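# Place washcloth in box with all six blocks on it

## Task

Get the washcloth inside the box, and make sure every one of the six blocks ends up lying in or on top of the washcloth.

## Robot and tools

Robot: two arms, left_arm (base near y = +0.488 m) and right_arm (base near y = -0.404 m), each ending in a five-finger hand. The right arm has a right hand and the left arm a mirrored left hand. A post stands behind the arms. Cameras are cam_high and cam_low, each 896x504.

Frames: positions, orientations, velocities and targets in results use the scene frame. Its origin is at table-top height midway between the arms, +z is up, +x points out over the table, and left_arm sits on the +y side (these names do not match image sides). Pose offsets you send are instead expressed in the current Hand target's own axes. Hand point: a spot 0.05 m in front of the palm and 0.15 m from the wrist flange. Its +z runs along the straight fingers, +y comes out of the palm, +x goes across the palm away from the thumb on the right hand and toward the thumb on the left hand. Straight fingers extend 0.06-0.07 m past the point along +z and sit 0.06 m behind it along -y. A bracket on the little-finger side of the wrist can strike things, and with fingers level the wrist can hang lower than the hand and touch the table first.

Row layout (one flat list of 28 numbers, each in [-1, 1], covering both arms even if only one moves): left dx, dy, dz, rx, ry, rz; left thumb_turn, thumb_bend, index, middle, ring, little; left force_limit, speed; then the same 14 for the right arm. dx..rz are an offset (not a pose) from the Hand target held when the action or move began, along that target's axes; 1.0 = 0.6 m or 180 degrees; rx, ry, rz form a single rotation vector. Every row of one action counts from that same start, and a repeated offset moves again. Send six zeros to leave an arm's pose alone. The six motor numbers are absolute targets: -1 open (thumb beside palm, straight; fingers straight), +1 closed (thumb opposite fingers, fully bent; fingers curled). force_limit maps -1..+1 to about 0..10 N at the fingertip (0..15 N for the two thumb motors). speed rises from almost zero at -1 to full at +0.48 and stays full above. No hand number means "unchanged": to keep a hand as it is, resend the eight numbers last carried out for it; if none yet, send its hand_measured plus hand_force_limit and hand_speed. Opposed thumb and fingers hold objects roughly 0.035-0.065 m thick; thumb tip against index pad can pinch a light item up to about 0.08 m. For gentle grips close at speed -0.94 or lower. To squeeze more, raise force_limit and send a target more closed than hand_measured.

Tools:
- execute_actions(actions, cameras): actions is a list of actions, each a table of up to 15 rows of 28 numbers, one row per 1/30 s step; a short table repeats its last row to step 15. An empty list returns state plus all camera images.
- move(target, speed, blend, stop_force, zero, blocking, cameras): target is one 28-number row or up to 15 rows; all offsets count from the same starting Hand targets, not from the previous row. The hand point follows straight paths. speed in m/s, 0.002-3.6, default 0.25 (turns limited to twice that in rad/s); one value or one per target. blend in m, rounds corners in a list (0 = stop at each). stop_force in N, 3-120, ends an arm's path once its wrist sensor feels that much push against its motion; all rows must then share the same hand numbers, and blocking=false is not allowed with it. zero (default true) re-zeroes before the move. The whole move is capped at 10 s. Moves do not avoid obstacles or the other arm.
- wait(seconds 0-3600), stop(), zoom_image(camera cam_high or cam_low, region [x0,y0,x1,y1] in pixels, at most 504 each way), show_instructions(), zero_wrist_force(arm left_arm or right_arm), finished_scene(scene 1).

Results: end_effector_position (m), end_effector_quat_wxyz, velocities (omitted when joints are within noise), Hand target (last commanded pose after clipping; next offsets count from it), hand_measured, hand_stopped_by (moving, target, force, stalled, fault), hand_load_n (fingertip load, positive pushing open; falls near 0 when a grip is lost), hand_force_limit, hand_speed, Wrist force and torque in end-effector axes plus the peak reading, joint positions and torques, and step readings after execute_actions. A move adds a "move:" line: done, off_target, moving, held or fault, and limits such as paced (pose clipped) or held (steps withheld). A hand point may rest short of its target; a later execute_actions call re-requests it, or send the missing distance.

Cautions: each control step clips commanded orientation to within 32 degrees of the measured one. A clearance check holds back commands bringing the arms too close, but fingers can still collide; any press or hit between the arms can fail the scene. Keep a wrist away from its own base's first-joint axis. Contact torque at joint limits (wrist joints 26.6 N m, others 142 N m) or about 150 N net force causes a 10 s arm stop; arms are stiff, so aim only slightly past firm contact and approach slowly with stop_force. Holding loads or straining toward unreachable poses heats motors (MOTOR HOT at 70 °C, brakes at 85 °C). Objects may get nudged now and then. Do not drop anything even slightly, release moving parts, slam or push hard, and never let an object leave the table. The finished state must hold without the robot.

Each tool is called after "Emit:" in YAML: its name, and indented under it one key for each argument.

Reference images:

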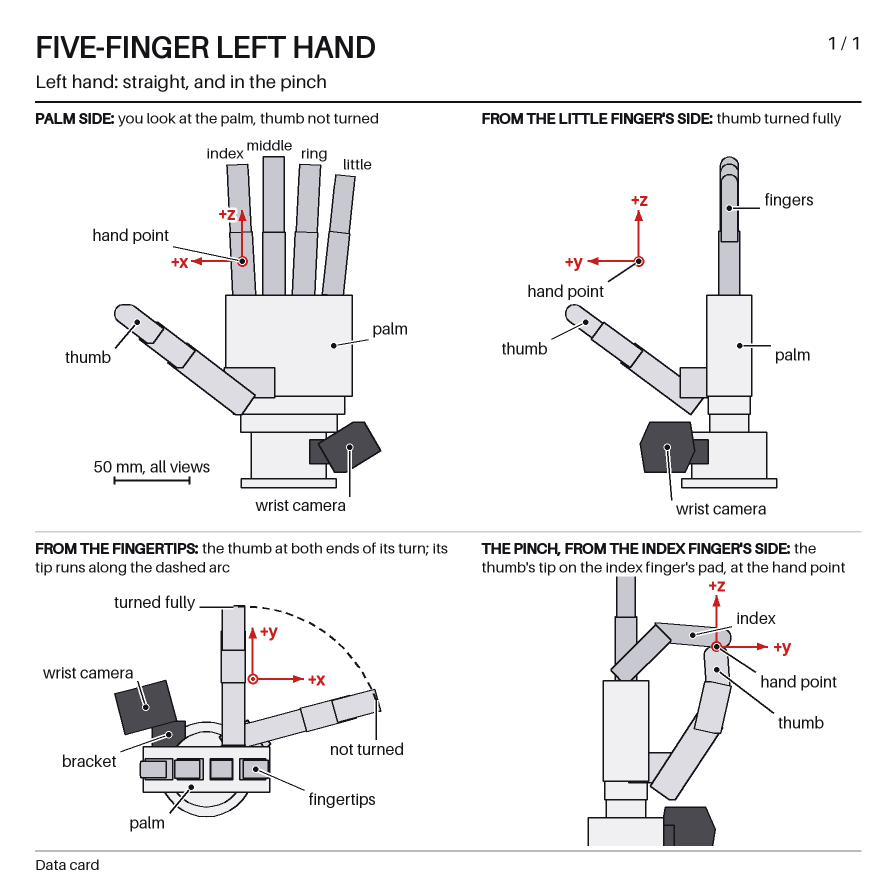

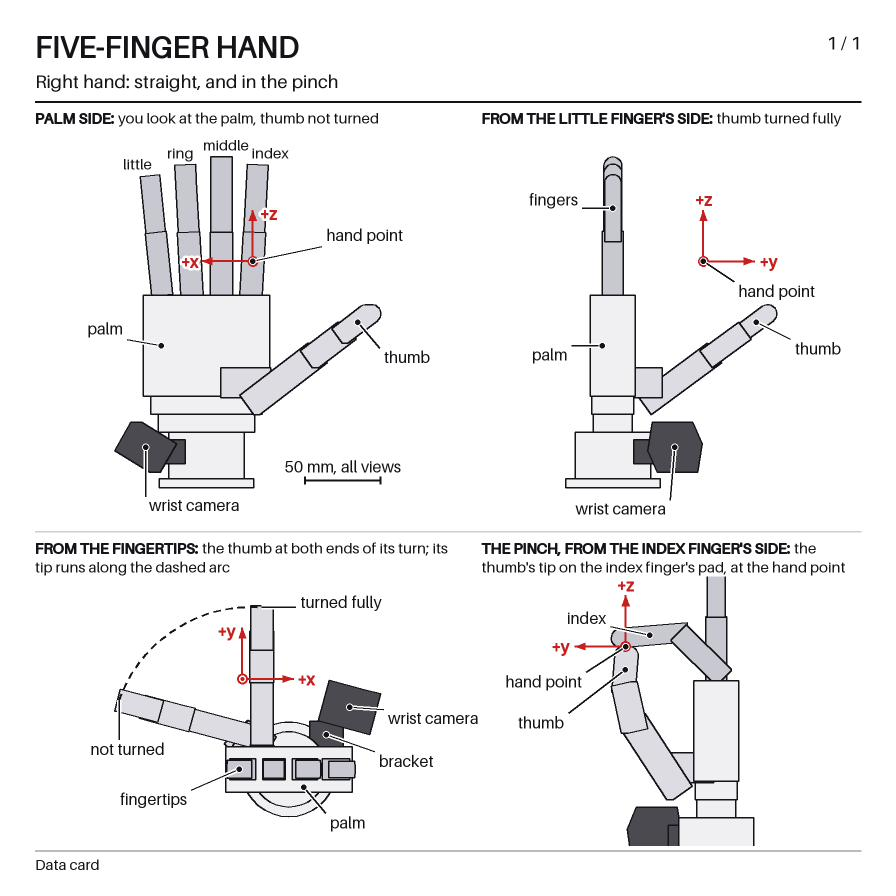

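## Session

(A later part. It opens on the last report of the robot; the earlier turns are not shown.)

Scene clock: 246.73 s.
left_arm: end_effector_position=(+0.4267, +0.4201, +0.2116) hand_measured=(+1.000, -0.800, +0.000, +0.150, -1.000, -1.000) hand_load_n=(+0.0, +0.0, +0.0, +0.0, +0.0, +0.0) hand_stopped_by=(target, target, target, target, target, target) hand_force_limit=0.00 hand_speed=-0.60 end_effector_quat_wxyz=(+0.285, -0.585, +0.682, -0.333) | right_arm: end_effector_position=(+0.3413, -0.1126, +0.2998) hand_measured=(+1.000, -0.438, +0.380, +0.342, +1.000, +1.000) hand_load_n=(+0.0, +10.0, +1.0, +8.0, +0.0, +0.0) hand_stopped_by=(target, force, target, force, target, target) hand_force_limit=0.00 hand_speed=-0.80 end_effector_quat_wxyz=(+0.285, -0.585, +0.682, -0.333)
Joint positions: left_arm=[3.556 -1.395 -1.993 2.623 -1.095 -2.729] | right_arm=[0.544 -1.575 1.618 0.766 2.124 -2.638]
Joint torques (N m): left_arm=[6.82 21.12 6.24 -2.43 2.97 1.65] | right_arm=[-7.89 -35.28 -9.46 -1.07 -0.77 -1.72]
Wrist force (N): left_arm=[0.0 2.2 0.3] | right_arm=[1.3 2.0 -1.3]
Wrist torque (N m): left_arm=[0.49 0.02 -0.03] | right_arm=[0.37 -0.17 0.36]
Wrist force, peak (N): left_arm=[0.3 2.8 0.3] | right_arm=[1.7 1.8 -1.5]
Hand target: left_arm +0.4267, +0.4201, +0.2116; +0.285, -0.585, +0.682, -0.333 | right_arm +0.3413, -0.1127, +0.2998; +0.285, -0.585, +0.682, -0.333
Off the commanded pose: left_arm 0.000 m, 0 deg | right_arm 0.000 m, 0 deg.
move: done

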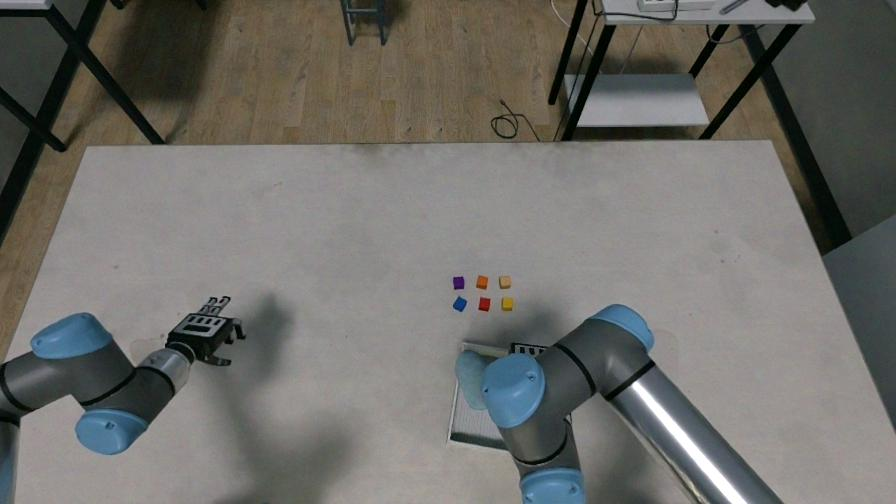

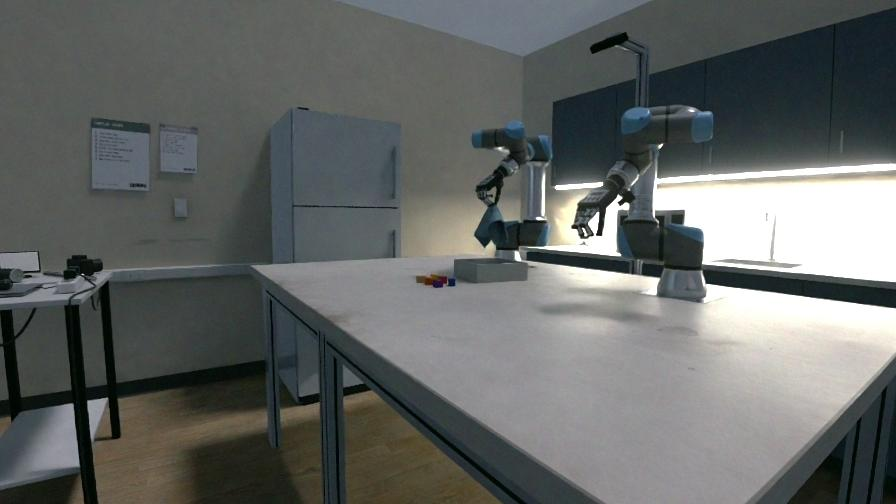

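Emit:
move:
  target:
    - [0,0,0,0,0,0,1,-0.8,0,0.15,-1,-1,0,-0.6,0,0.2101,0.1643,0,0,0,1,-0.2,0.38,0.42,1,1,0,-0.8]
  speed: 0.1
  cameras: ["all"]

Emit:
zoom_image:
  camera: "cam_low"
  region: [440, 200, 600, 300]

Emit:
zoom_image:
  camera: "cam_high"
  region: [400, 280, 620, 480]

Scene clock: 249.80 s.
left_arm: end_effector_position=(+0.4267, +0.4201, +0.2116) hand_measured=(+1.000, -0.800, +0.000, +0.150, -1.000, -1.000) hand_load_n=(+0.0, -0.5, +0.0, +0.0, +0.0, +0.0) hand_stopped_by=(target, target, target, target, target, target) hand_force_limit=0.00 hand_speed=-0.60 end_effector_quat_wxyz=(+0.285, -0.585, +0.682, -0.333) | right_arm: end_effector_position=(+0.3414, -0.1127, +0.1399) hand_measured=(+1.000, -0.438, +0.380, +0.342, +1.000, +1.000) hand_load_n=(+0.0, +10.0, +1.0, +8.0, +0.0, +0.0) hand_stopped_by=(target, force, target, force, target, target) hand_force_limit=0.00 hand_speed=-0.80 end_effector_quat_wxyz=(+0.285, -0.585, +0.682, -0.333)
Joint positions: left_arm=[3.556 -1.395 -1.993 2.623 -1.095 -2.729] | right_arm=[0.544 -1.479 1.941 0.347 2.124 -2.638]
Joint torques (N m): left_arm=[7.04 21.37 6.31 -2.38 2.89 1.61] | right_arm=[-7.9 -9.69 -7.38 -0.91 -0.71 -1.8]
Wrist force (N): left_arm=[0.3 2.6 0.6] | right_arm=[1.2 1.6 -1.6]
Wrist torque (N m): left_arm=[0.52 -0.01 -0.02] | right_arm=[0.33 -0.13 0.31]
Wrist force, peak (N): left_arm=[0.2 2.7 0.6] | right_arm=[1.4 2.3 -1.3]
Hand target: left_arm +0.4267, +0.4201, +0.2116; +0.285, -0.585, +0.682, -0.333 | right_arm +0.3414, -0.1127, +0.1398; +0.285, -0.585, +0.682, -0.333
Off the commanded pose: left_arm 0.000 m, 0 deg | right_arm 0.000 m, 0 deg.
move: done

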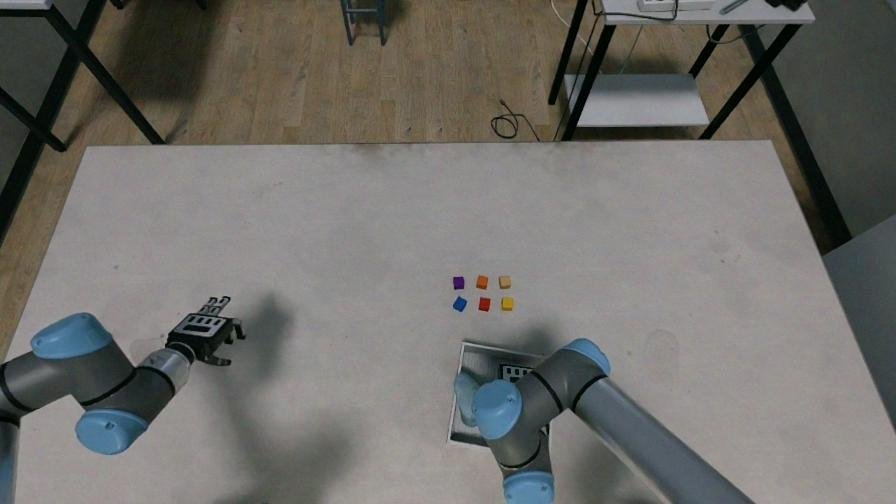

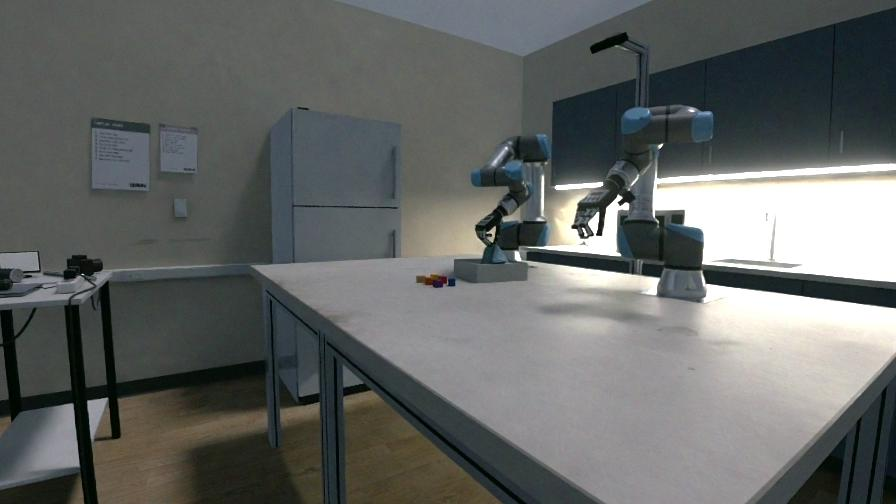

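Scaled by 3.150 from the camera's image (finer frame: 1280x720).

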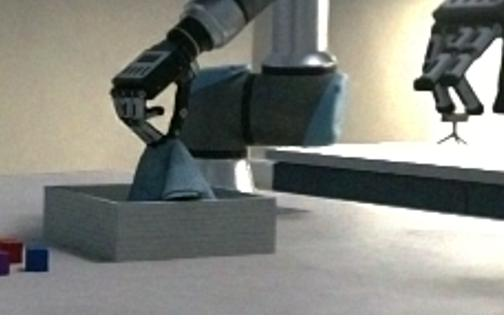

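Scaled by 2.291 from the camera's image (finer frame: 1280x720).

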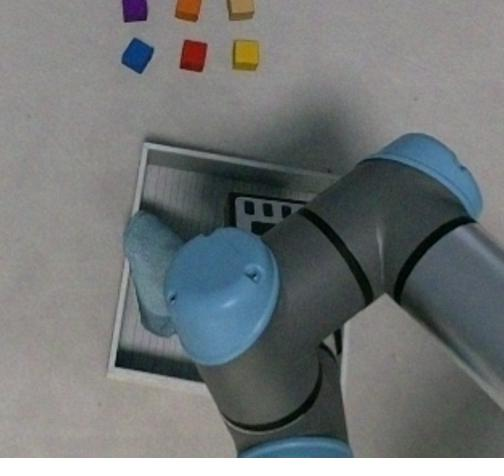

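Emit:
move:
  target:
    - [0,0,0,0,0,0,1,-0.8,0,0.15,-1,-1,0,-0.6,0,0.1182,0.0924,0,0,0,1,-0.2,0.38,0.42,1,1,0,-0.8]
  speed: 0.06
  cameras: ["all"]

Emit:
zoom_image:
  camera: "cam_low"
  region: [440, 200, 600, 300]

Emit:
zoom_image:
  camera: "cam_high"
  region: [400, 280, 620, 480]

Scene clock: 252.70 s.
left_arm: end_effector_position=(+0.4267, +0.4201, +0.2116) hand_measured=(+1.000, -0.800, +0.000, +0.150, -1.000, -1.000) hand_load_n=(+0.0, +0.0, +0.0, +0.0, +0.0, +0.0) hand_stopped_by=(target, target, target, target, target, target) hand_force_limit=0.00 hand_speed=-0.60 end_effector_quat_wxyz=(+0.285, -0.585, +0.682, -0.333) | right_arm: end_effector_position=(+0.3415, -0.1126, +0.0498) hand_measured=(+1.000, -0.438, +0.380, +0.342, +1.000, +1.000) hand_load_n=(+0.0, +9.0, +1.0, +7.0, +0.0, +0.0) hand_stopped_by=(target, force, target, force, target, target) hand_force_limit=0.00 hand_speed=-0.80 end_effector_quat_wxyz=(+0.285, -0.585, +0.682, -0.333)
Joint positions: left_arm=[3.556 -1.395 -1.993 2.623 -1.095 -2.729] | right_arm=[0.544 -1.35 2.062 0.096 2.124 -2.638]
Joint torques (N m): left_arm=[6.58 21.16 6.36 -2.39 2.85 1.63] | right_arm=[-7.64 -9.52 -1.66 -0.69 -0.13 -1.77]
Wrist force (N): left_arm=[0.1 2.3 0.6] | right_arm=[1.9 -6.2 -5.9]
Wrist torque (N m): left_arm=[0.48 0.02 -0.02] | right_arm=[-0.05 -0.07 0.17]
Wrist force, peak (N): left_arm=[-0.1 2.7 0.4] | right_arm=[2.1 -6.4 -5.8]
Hand target: left_arm +0.4267, +0.4201, +0.2116; +0.285, -0.585, +0.682, -0.333 | right_arm +0.3415, -0.1126, +0.0498; +0.285, -0.585, +0.682, -0.333
Off the commanded pose: left_arm 0.000 m, 0 deg | right_arm 0.000 m, 0 deg.
move: done

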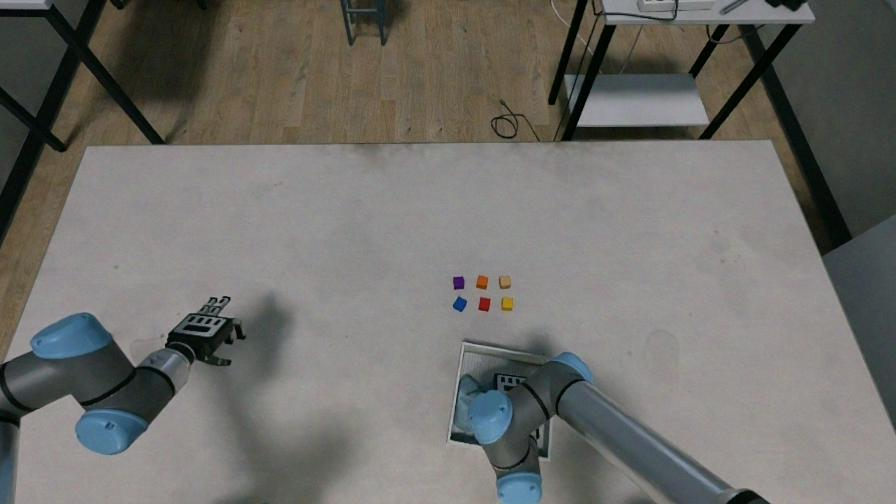

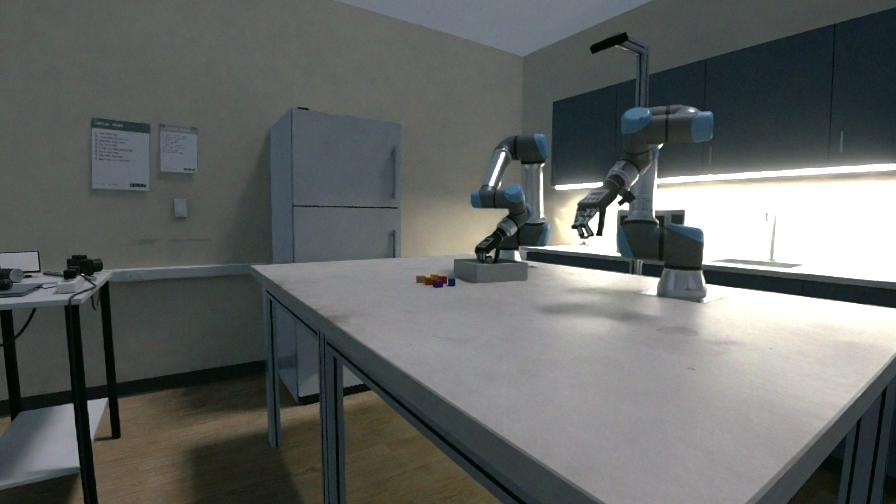

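Scaled by 3.150 from the camera's image (finer frame: 1280x720).

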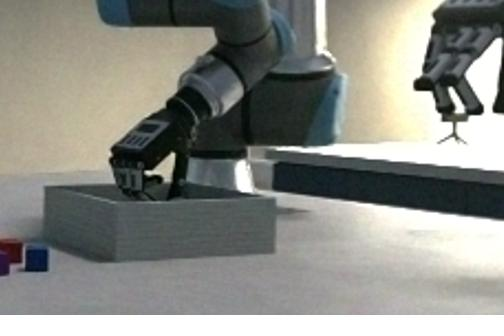

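Scaled by 2.291 from the camera's image (finer frame: 1280x720).

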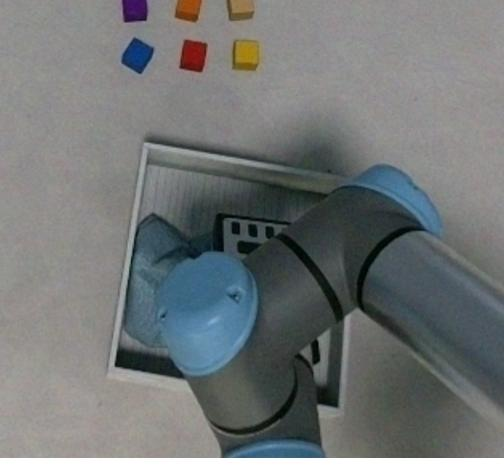

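Emit:
move:
  target:
    - [0,0,0,0,0,0,1,-0.8,0,0.15,-1,-1,0,-0.6,0,0.0171,0.0133,0,0,0,1,-0.2,0.38,0.42,1,1,0,-0.8]
  speed: 0.03

Scene clock: 254.03 s.
left_arm: end_effector_position=(+0.4267, +0.4201, +0.2116) hand_measured=(+1.000, -0.800, +0.000, +0.150, -1.000, -1.000) hand_load_n=(+0.0, +0.5, +0.0, +0.0, +0.0, +0.0) hand_stopped_by=(target, target, target, target, target, target) hand_force_limit=0.00 hand_speed=-0.60 end_effector_quat_wxyz=(+0.285, -0.585, +0.682, -0.333) | right_arm: end_effector_position=(+0.3415, -0.1127, +0.0369) hand_measured=(+1.000, -0.438, +0.380, +0.342, +1.000, +1.000) hand_load_n=(-0.5, +9.5, +0.0, +0.0, +0.0, +0.0) hand_stopped_by=(target, force, target, force, target, target) hand_force_limit=0.00 hand_speed=-0.80 end_effector_quat_wxyz=(+0.286, -0.585, +0.682, -0.333)
Joint positions: left_arm=[3.556 -1.395 -1.993 2.623 -1.095 -2.729] | right_arm=[0.544 -1.326 2.075 0.06 2.124 -2.638]
Joint torques (N m): left_arm=[6.4 21 6.09 -2.4 2.9 1.78] | right_arm=[4.98 10.81 12.22 1.1 -3.54 1.16]
Wrist force (N): left_arm=[0.1 2.4 0.6] | right_arm=[3.8 -46.1 -31.2]
Wrist torque (N m): left_arm=[0.49 0.01 -0.02] | right_arm=[-1.57 0.41 -0.55]
Wrist force, peak (N): left_arm=[0.1 2.8 0.5] | right_arm=[3.8 -46.1 -31.2]
Hand target: left_arm +0.4267, +0.4201, +0.2116; +0.285, -0.585, +0.682, -0.333 | right_arm +0.3414, -0.1126, +0.0368; +0.285, -0.585, +0.682, -0.333
Off the commanded pose: left_arm 0.000 m, 0 deg | right_arm 0.000 m, 0 deg.
move: done

Emit:
move:
  target:
    - [0,0,0,0,0,0,1,-0.8,0,0.15,-1,-1,0,-0.6,0,-0.0053,-0.0041,0,0,0,1,-0.2,0.38,0.42,1,1,0,-0.8]
    - [0,0,0,0,0,0,1,-0.8,0,0.15,-1,-1,0,-0.6,0,-0.0053,-0.0041,0,0,0,1,-0.8,0.1,0.1,1,1,0,-0.7]
  speed: 0.03

Emit:
move:
  target:
    - [0,0,0,0,0,0,1,-0.8,0,0.15,-1,-1,0,-0.6,0,-0.1313,-0.1027,0,0,0,1,-0.8,0.0,0.1,1,1,0,-0.7]
    - [0,0,0,0,0,0,1,-0.8,0,0.15,-1,-1,0,-0.6,0.3,-0.1707,-0.1335,0,0,0,1,-0.8,0.0,0.1,1,1,0,-0.7]
  speed: [0.08,0.2]
  cameras: ["all"]

Emit:
zoom_image:
  camera: "cam_high"
  region: [420, 320, 580, 480]

Scene clock: 256.37 s.
left_arm: end_effector_position=(+0.4267, +0.4201, +0.2116) hand_measured=(+1.000, -0.800, +0.000, +0.150, -1.000, -1.000) hand_load_n=(+0.0, +0.0, +0.0, +0.0, +0.0, +0.0) hand_stopped_by=(target, target, target, target, target, target) hand_force_limit=0.00 hand_speed=-0.60 end_effector_quat_wxyz=(+0.285, -0.585, +0.682, -0.333) | right_arm: end_effector_position=(+0.3415, -0.1126, +0.0408) hand_measured=(+1.000, -0.788, +0.124, +0.184, +1.000, +1.000) hand_load_n=(-1.0, -19.0, -12.5, -17.0, +0.0, +0.0) hand_stopped_by=(target, stalled, stalled, stalled, target, target) hand_force_limit=0.00 hand_speed=-0.70 end_effector_quat_wxyz=(+0.286, -0.585, +0.682, -0.333)
Joint positions: left_arm=[3.556 -1.395 -1.993 2.623 -1.095 -2.729] | right_arm=[0.544 -1.334 2.071 0.071 2.124 -2.638]
Joint torques (N m): left_arm=[6.42 21.48 6.52 -2.35 2.92 1.67] | right_arm=[-6.84 -13.37 -5.98 1.85 -0.28 -2.3]
Wrist force (N): left_arm=[0.2 2.3 0.6] | right_arm=[-2.0 -35.1 -27.0]
Wrist torque (N m): left_arm=[0.48 -0.01 -0.01] | right_arm=[-0.95 0.47 -0.29]
Wrist force, peak (N): left_arm=[0.2 2.8 0.6] | right_arm=[3.7 -46.9 -31.5]
Hand target: left_arm +0.4267, +0.4201, +0.2116; +0.285, -0.585, +0.682, -0.333 | right_arm +0.3415, -0.1126, +0.0408; +0.285, -0.585, +0.682, -0.333
Off the commanded pose: left_arm 0.000 m, 0 deg | right_arm 0.000 m, 0 deg.
move: done

Scene clock: 259.67 s.
left_arm: end_effector_position=(+0.4267, +0.4201, +0.2116) hand_measured=(+1.000, -0.800, +0.000, +0.150, -1.000, -1.000) hand_load_n=(+0.0, +0.0, +0.0, +0.0, +0.0, +0.0) hand_stopped_by=(target, target, target, target, target, target) hand_force_limit=0.00 hand_speed=-0.60 end_effector_quat_wxyz=(+0.285, -0.585, +0.682, -0.333) | right_arm: end_effector_position=(+0.3139, -0.2905, +0.1708) hand_measured=(+1.000, -0.792, +0.000, +0.182, +1.000, +1.000) hand_load_n=(+0.0, -0.5, +0.0, +0.0, +0.0, +0.0) hand_stopped_by=(target, stalled, target, stalled, target, target) hand_force_limit=0.00 hand_speed=-0.70 end_effector_quat_wxyz=(+0.285, -0.585, +0.682, -0.333)
Joint positions: left_arm=[3.556 -1.395 -1.993 2.623 -1.095 -2.729] | right_arm=[-0.199 -1.987 2.244 0.406 1.56 -3.149]
Joint torques (N m): left_arm=[6.61 20.9 6.21 -2.37 2.89 1.79] | right_arm=[-8.79 -16.11 -9.19 2.21 -1.3 -1.76]
Wrist force (N): left_arm=[0.2 2.4 0.6] | right_arm=[0.9 1.7 -0.5]
Wrist torque (N m): left_arm=[0.48 0.00 -0.02] | right_arm=[0.21 -0.10 0.23]
Wrist force, peak (N): left_arm=[0.2 2.7 0.7] | right_arm=[-1.7 -35.1 -27.0]
Hand target: left_arm +0.4267, +0.4201, +0.2116; +0.285, -0.585, +0.682, -0.333 | right_arm +0.3139, -0.2905, +0.1708; +0.285, -0.585, +0.682, -0.333
Off the commanded pose: left_arm 0.000 m, 0 deg | right_arm 0.000 m, 0 deg.
move: done

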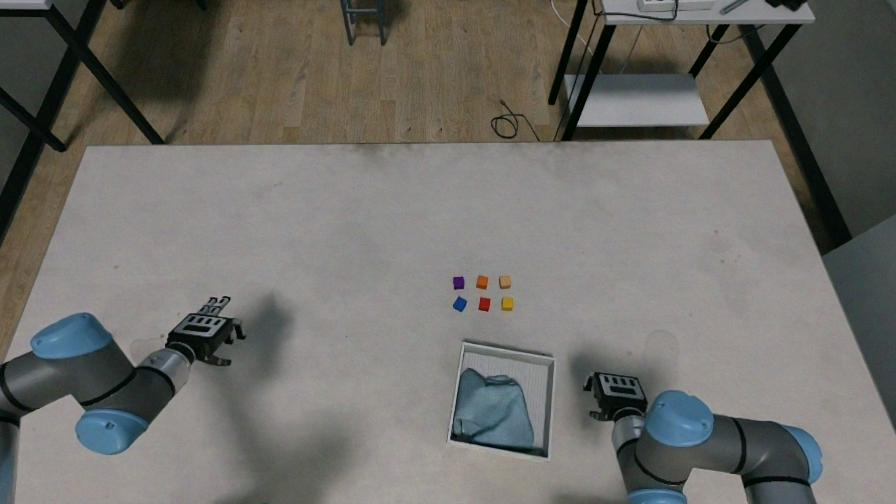

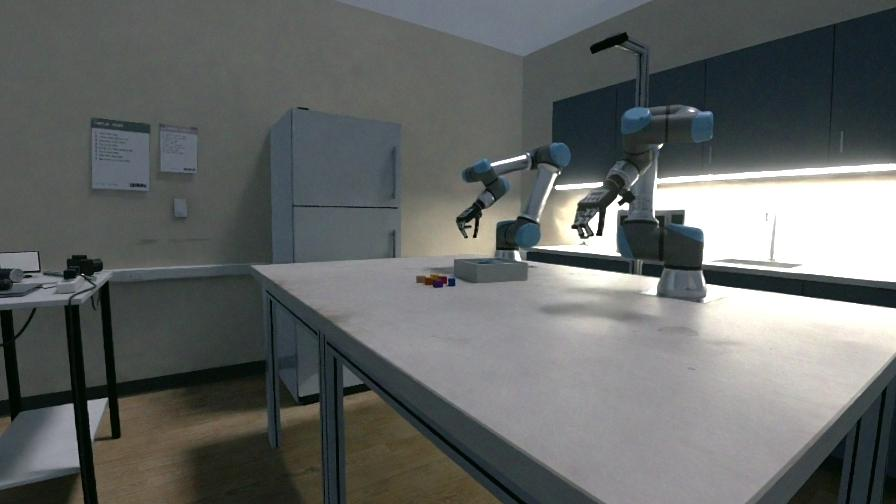

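Scaled by 3.150 from the camera's image (finer frame: 1280x720).

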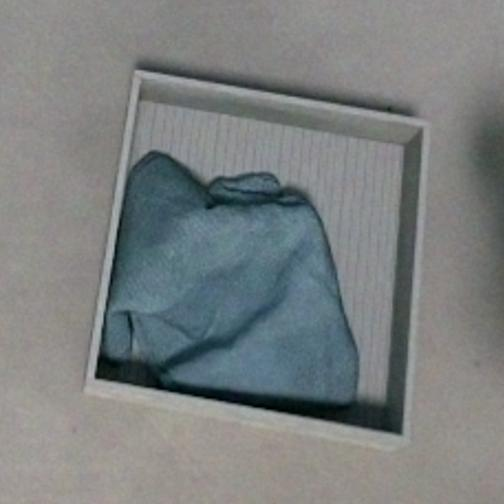

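Emit:
execute_actions:
  actions: []
  cameras: ["all"]

Emit:
zoom_image:
  camera: "cam_high"
  region: [420, 320, 580, 480]

Emit:
zoom_image:
  camera: "cam_high"
  region: [430, 255, 540, 330]

Emit:
zoom_image:
  camera: "cam_low"
  region: [380, 150, 700, 350]

Scene clock: 262.10 s.
left_arm: end_effector_position=(+0.4267, +0.4201, +0.2116) hand_measured=(+1.000, -0.800, +0.000, +0.150, -1.000, -1.000) hand_load_n=(+0.0, +0.0, +0.0, +0.0, +0.0, +0.0) hand_stopped_by=(target, target, target, target, target, target) hand_force_limit=0.00 hand_speed=-0.60 end_effector_quat_wxyz=(+0.285, -0.585, +0.682, -0.333) | right_arm: end_effector_position=(+0.3139, -0.2905, +0.1708) hand_measured=(+1.000, -0.792, +0.000, +0.182, +1.000, +1.000) hand_load_n=(+0.0, +0.0, +0.0, +0.0, +0.0, +0.0) hand_stopped_by=(target, stalled, target, stalled, target, target) hand_force_limit=0.00 hand_speed=-0.70 end_effector_quat_wxyz=(+0.285, -0.585, +0.682, -0.333)
Joint positions: left_arm=[3.556 -1.395 -1.993 2.623 -1.095 -2.729] | right_arm=[-0.199 -1.987 2.244 0.406 1.56 -3.15]
Joint velocities: within noise
Joint torques (N m): left_arm=[6.45 21.83 6.1 -2.32 2.82 1.69] | right_arm=[-8.34 -16.4 -9.85 2.17 -1.24 -1.77]
Wrist force (N): left_arm=[0.3 2.4 0.5] | right_arm=[0.9 1.6 -0.7]
Wrist torque (N m): left_arm=[0.51 -0.03 -0.01] | right_arm=[0.21 -0.09 0.23]
Wrist force, peak (N): left_arm=[0.2 2.8 0.4] | right_arm=[1.0 1.9 -0.9]
Hand target: left_arm +0.4267, +0.4201, +0.2116; +0.285, -0.585, +0.682, -0.333 | right_arm +0.3139, -0.2905, +0.1708; +0.285, -0.585, +0.682, -0.333
Off the commanded pose: left_arm 0.000 m, 0 deg | right_arm 0.000 m, 0 deg.

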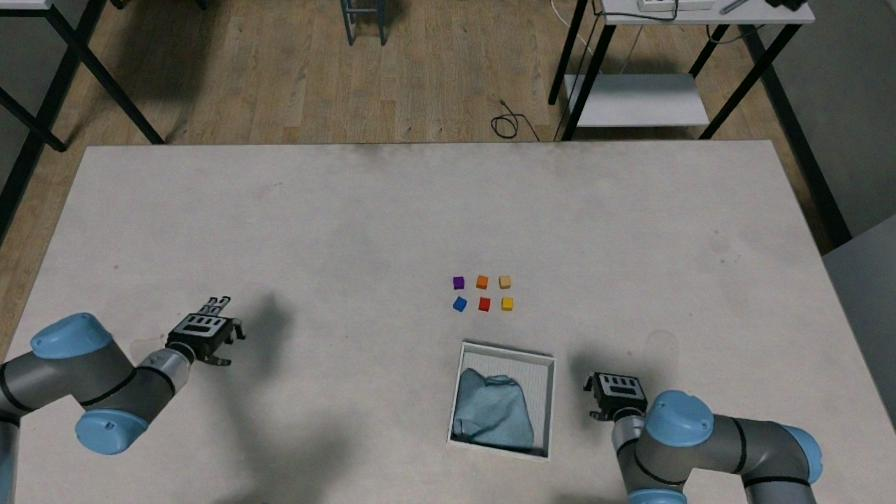

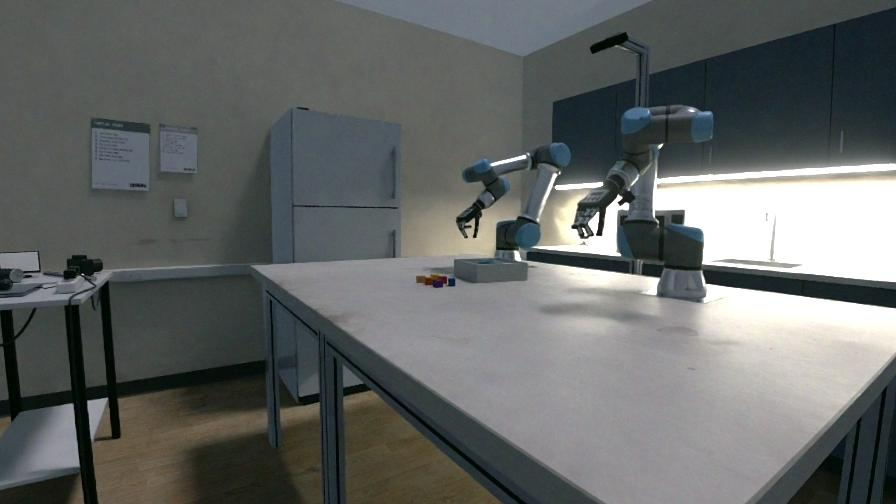

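Scaled by 3.150 from the camera's image (finer frame: 1280x720).

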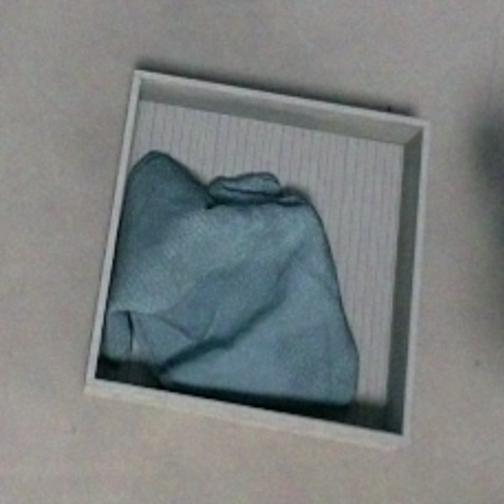

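Scaled by 4.582 from the camera's image (finer frame: 1280x720).

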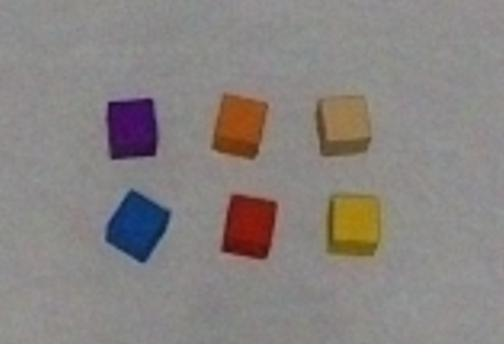

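Scaled by 1.575 from the camera's image (finer frame: 1280x720).

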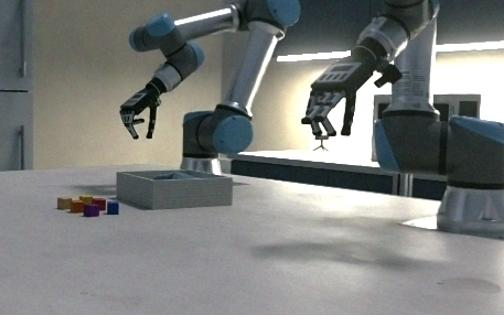

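Emit:
zoom_image:
  camera: "cam_high"
  region: [445, 335, 555, 460]

Emit:
zoom_image:
  camera: "cam_low"
  region: [445, 245, 535, 295]

Scaled by 4.032 from the camera's image (finer frame: 1280x720).

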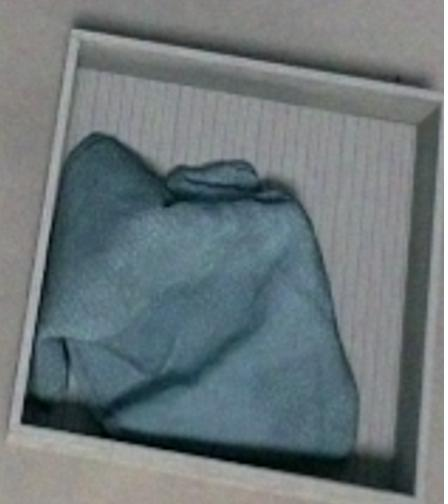

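Scaled by 5.600 from the camera's image (finer frame: 1280x720).

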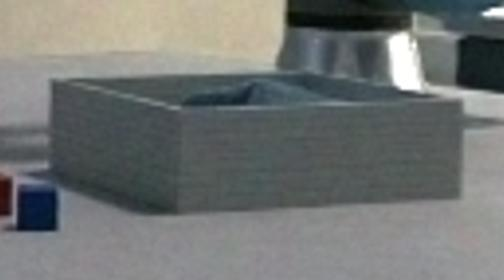

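Emit:
move:
  target:
    - [0,0,0,0,0,0,1,-0.8,0,0.15,-1,-1,0,-0.6,-0.34353,-0.10345,-0.07595,-0.28889,0,0,1,-0.8,0,0,0,0,0,-0.2]
  speed: 0.25
  cameras: ["all"]

Scene clock: 273.27 s.
left_arm: end_effector_position=(+0.4267, +0.4201, +0.2116) hand_measured=(+1.000, -0.800, +0.000, +0.150, -1.000, -1.000) hand_load_n=(+0.0, +0.0, +0.0, +0.0, +0.0, +0.0) hand_stopped_by=(target, target, target, target, target, target) hand_force_limit=0.00 hand_speed=-0.60 end_effector_quat_wxyz=(+0.285, -0.585, +0.682, -0.333) | right_arm: end_effector_position=(+0.3476, -0.0872, +0.2478) hand_measured=(+1.000, -0.792, +0.000, +0.000, +0.000, +0.000) hand_load_n=(+0.0, +0.0, +0.0, +0.0, +0.0, +0.0) hand_stopped_by=(target, stalled, target, target, target, target) hand_force_limit=0.00 hand_speed=-0.20 end_effector_quat_wxyz=(+0.000, -0.651, +0.759, +0.000)
Joint positions: left_arm=[3.556 -1.395 -1.993 2.623 -1.095 -2.729] | right_arm=[0.283 -1.1 1.208 1.462 1.571 -2.672]
Joint torques (N m): left_arm=[6.17 21.14 6.51 -2.36 2.81 1.68] | right_arm=[8 -27.92 -24.66 4.39 -1.3 1.67]
Wrist force (N): left_arm=[0.2 2.3 0.5] | right_arm=[0.5 -1.0 -0.3]
Wrist torque (N m): left_arm=[0.49 -0.01 -0.01] | right_arm=[-0.03 -0.12 -0.04]
Wrist force, peak (N): left_arm=[0.0 2.7 0.8] | right_arm=[1.2 2.0 -1.3]
Hand target: left_arm +0.4267, +0.4201, +0.2116; +0.285, -0.585, +0.682, -0.333 | right_arm +0.3476, -0.0872, +0.2478; +0.000, -0.651, +0.759, +0.000
Off the commanded pose: left_arm 0.000 m, 0 deg | right_arm 0.000 m, 0 deg.
move: done

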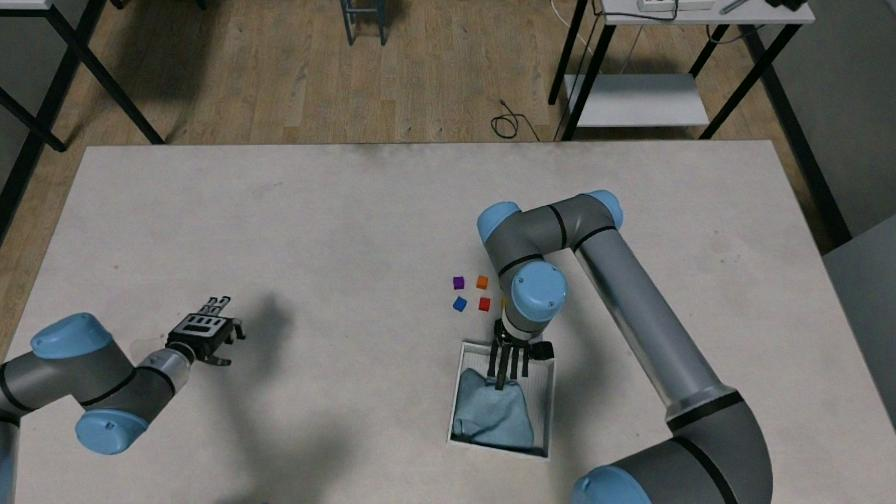

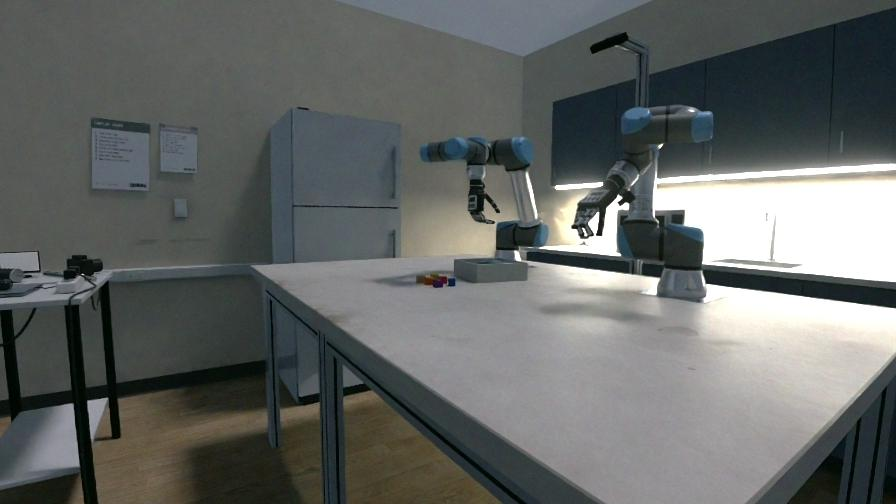

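Emit:
move:
  target: [0,0,0,0,0,0,1,-0.8,0,0.15,-1,-1,0,-0.6,0,0.0623,0.23,0,0,0,1,-0.8,0,0,0,0,0,-0.2]
  speed: 0.2

Emit:
move:
  target: [0,0,0,0,0,0,1,-0.8,0,0.15,-1,-1,0,-0.6,0,0,0.1083,0,0,0,1,-0.8,0,0,0,0,0,-0.2]
  speed: 0.015
  stop_force: 6
  cameras: ["all"]

Emit:
zoom_image:
  camera: "cam_low"
  region: [430, 220, 550, 295]

Scene clock: 275.57 s.
left_arm: end_effector_position=(+0.4267, +0.4201, +0.2116) hand_measured=(+1.000, -0.800, +0.000, +0.150, -1.000, -1.000) hand_load_n=(+0.0, +0.0, +0.0, +0.0, +0.0, +0.0) hand_stopped_by=(target, target, target, target, target, target) hand_force_limit=0.00 hand_speed=-0.60 end_effector_quat_wxyz=(+0.285, -0.585, +0.682, -0.333) | right_arm: end_effector_position=(+0.3107, -0.0815, +0.1099) hand_measured=(+1.000, -0.792, +0.000, +0.000, +0.000, +0.000) hand_load_n=(+0.0, +0.0, +0.5, +0.0, +0.0, +0.0) hand_stopped_by=(target, stalled, target, target, target, target) hand_force_limit=0.00 hand_speed=-0.20 end_effector_quat_wxyz=(+0.000, -0.651, +0.759, +0.000)
Joint positions: left_arm=[3.556 -1.395 -1.993 2.623 -1.095 -2.729] | right_arm=[0.321 -1.071 1.533 1.109 1.571 -2.635]
Joint torques (N m): left_arm=[5.9 21.48 6.55 -2.34 2.84 1.62] | right_arm=[8.05 -26.8 -5.41 0.48 -1.3 1.72]
Wrist force (N): left_arm=[0.2 2.5 0.6] | right_arm=[0.5 -0.6 0.1]
Wrist torque (N m): left_arm=[0.50 0.00 -0.01] | right_arm=[-0.02 -0.12 0.02]
Wrist force, peak (N): left_arm=[0.1 2.8 0.2] | right_arm=[0.7 -1.3 -1.2]
Hand target: left_arm +0.4267, +0.4201, +0.2116; +0.285, -0.585, +0.682, -0.333 | right_arm +0.3107, -0.0815, +0.1098; +0.000, -0.651, +0.759, +0.000
Off the commanded pose: left_arm 0.000 m, 0 deg | right_arm 0.000 m, 0 deg.
move: done

Scene clock: 280.77 s.
left_arm: end_effector_position=(+0.4267, +0.4201, +0.2116) hand_measured=(+1.000, -0.800, +0.000, +0.150, -1.000, -1.000) hand_load_n=(+0.0, +0.0, +0.0, +0.0, +0.0, +0.0) hand_stopped_by=(target, target, target, target, target, target) hand_force_limit=0.00 hand_speed=-0.60 end_effector_quat_wxyz=(+0.285, -0.585, +0.682, -0.333) | right_arm: end_effector_position=(+0.3107, -0.0815, +0.0488) hand_measured=(+1.000, -0.792, +0.000, +0.000, +0.000, +0.000) hand_load_n=(+0.0, +0.0, +0.0, -0.5, -1.0, -0.5) hand_stopped_by=(target, stalled, target, target, target, target) hand_force_limit=0.00 hand_speed=-0.20 end_effector_quat_wxyz=(+0.000, -0.651, +0.759, +0.000)
Joint positions: left_arm=[3.556 -1.395 -1.993 2.623 -1.095 -2.729] | right_arm=[0.321 -0.998 1.594 0.975 1.571 -2.635]
Joint torques (N m): left_arm=[5.94 21.41 6.33 -2.29 2.75 1.66] | right_arm=[6.32 -52.56 -20.73 3.36 -0.11 1.72]
Wrist force (N): left_arm=[0.2 2.5 0.6] | right_arm=[0.2 1.9 -5.9]
Wrist torque (N m): left_arm=[0.50 0.00 -0.01] | right_arm=[0.37 0.08 0.10]
Wrist force, peak (N): left_arm=[0.3 2.7 0.6] | right_arm=[0.1 2.6 -7.2]
Hand target: left_arm +0.4267, +0.4201, +0.2116; +0.285, -0.585, +0.682, -0.333 | right_arm +0.3107, -0.0815, +0.0488; +0.000, -0.651, +0.759, +0.000 (not the last commanded pose)
Off the commanded pose: left_arm 0.000 m, 0 deg | right_arm 0.004 m, 0 deg.
move: contact (right_arm)

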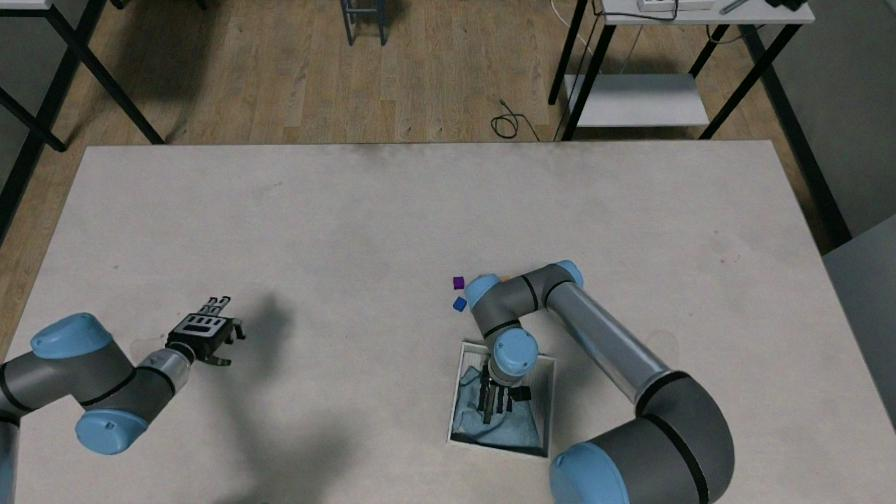

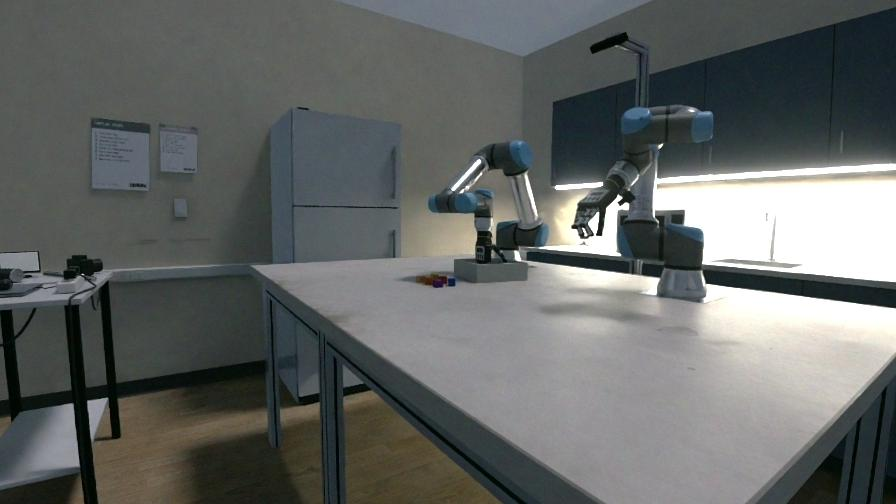

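Scaled by 4.200 from the camera's image (finer frame: 1280x720).

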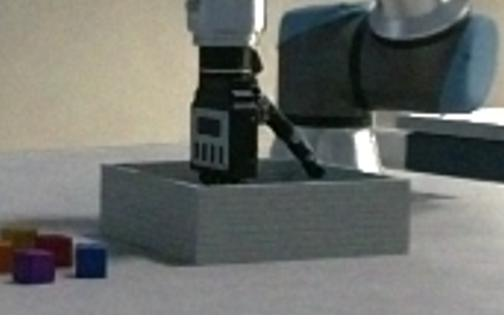

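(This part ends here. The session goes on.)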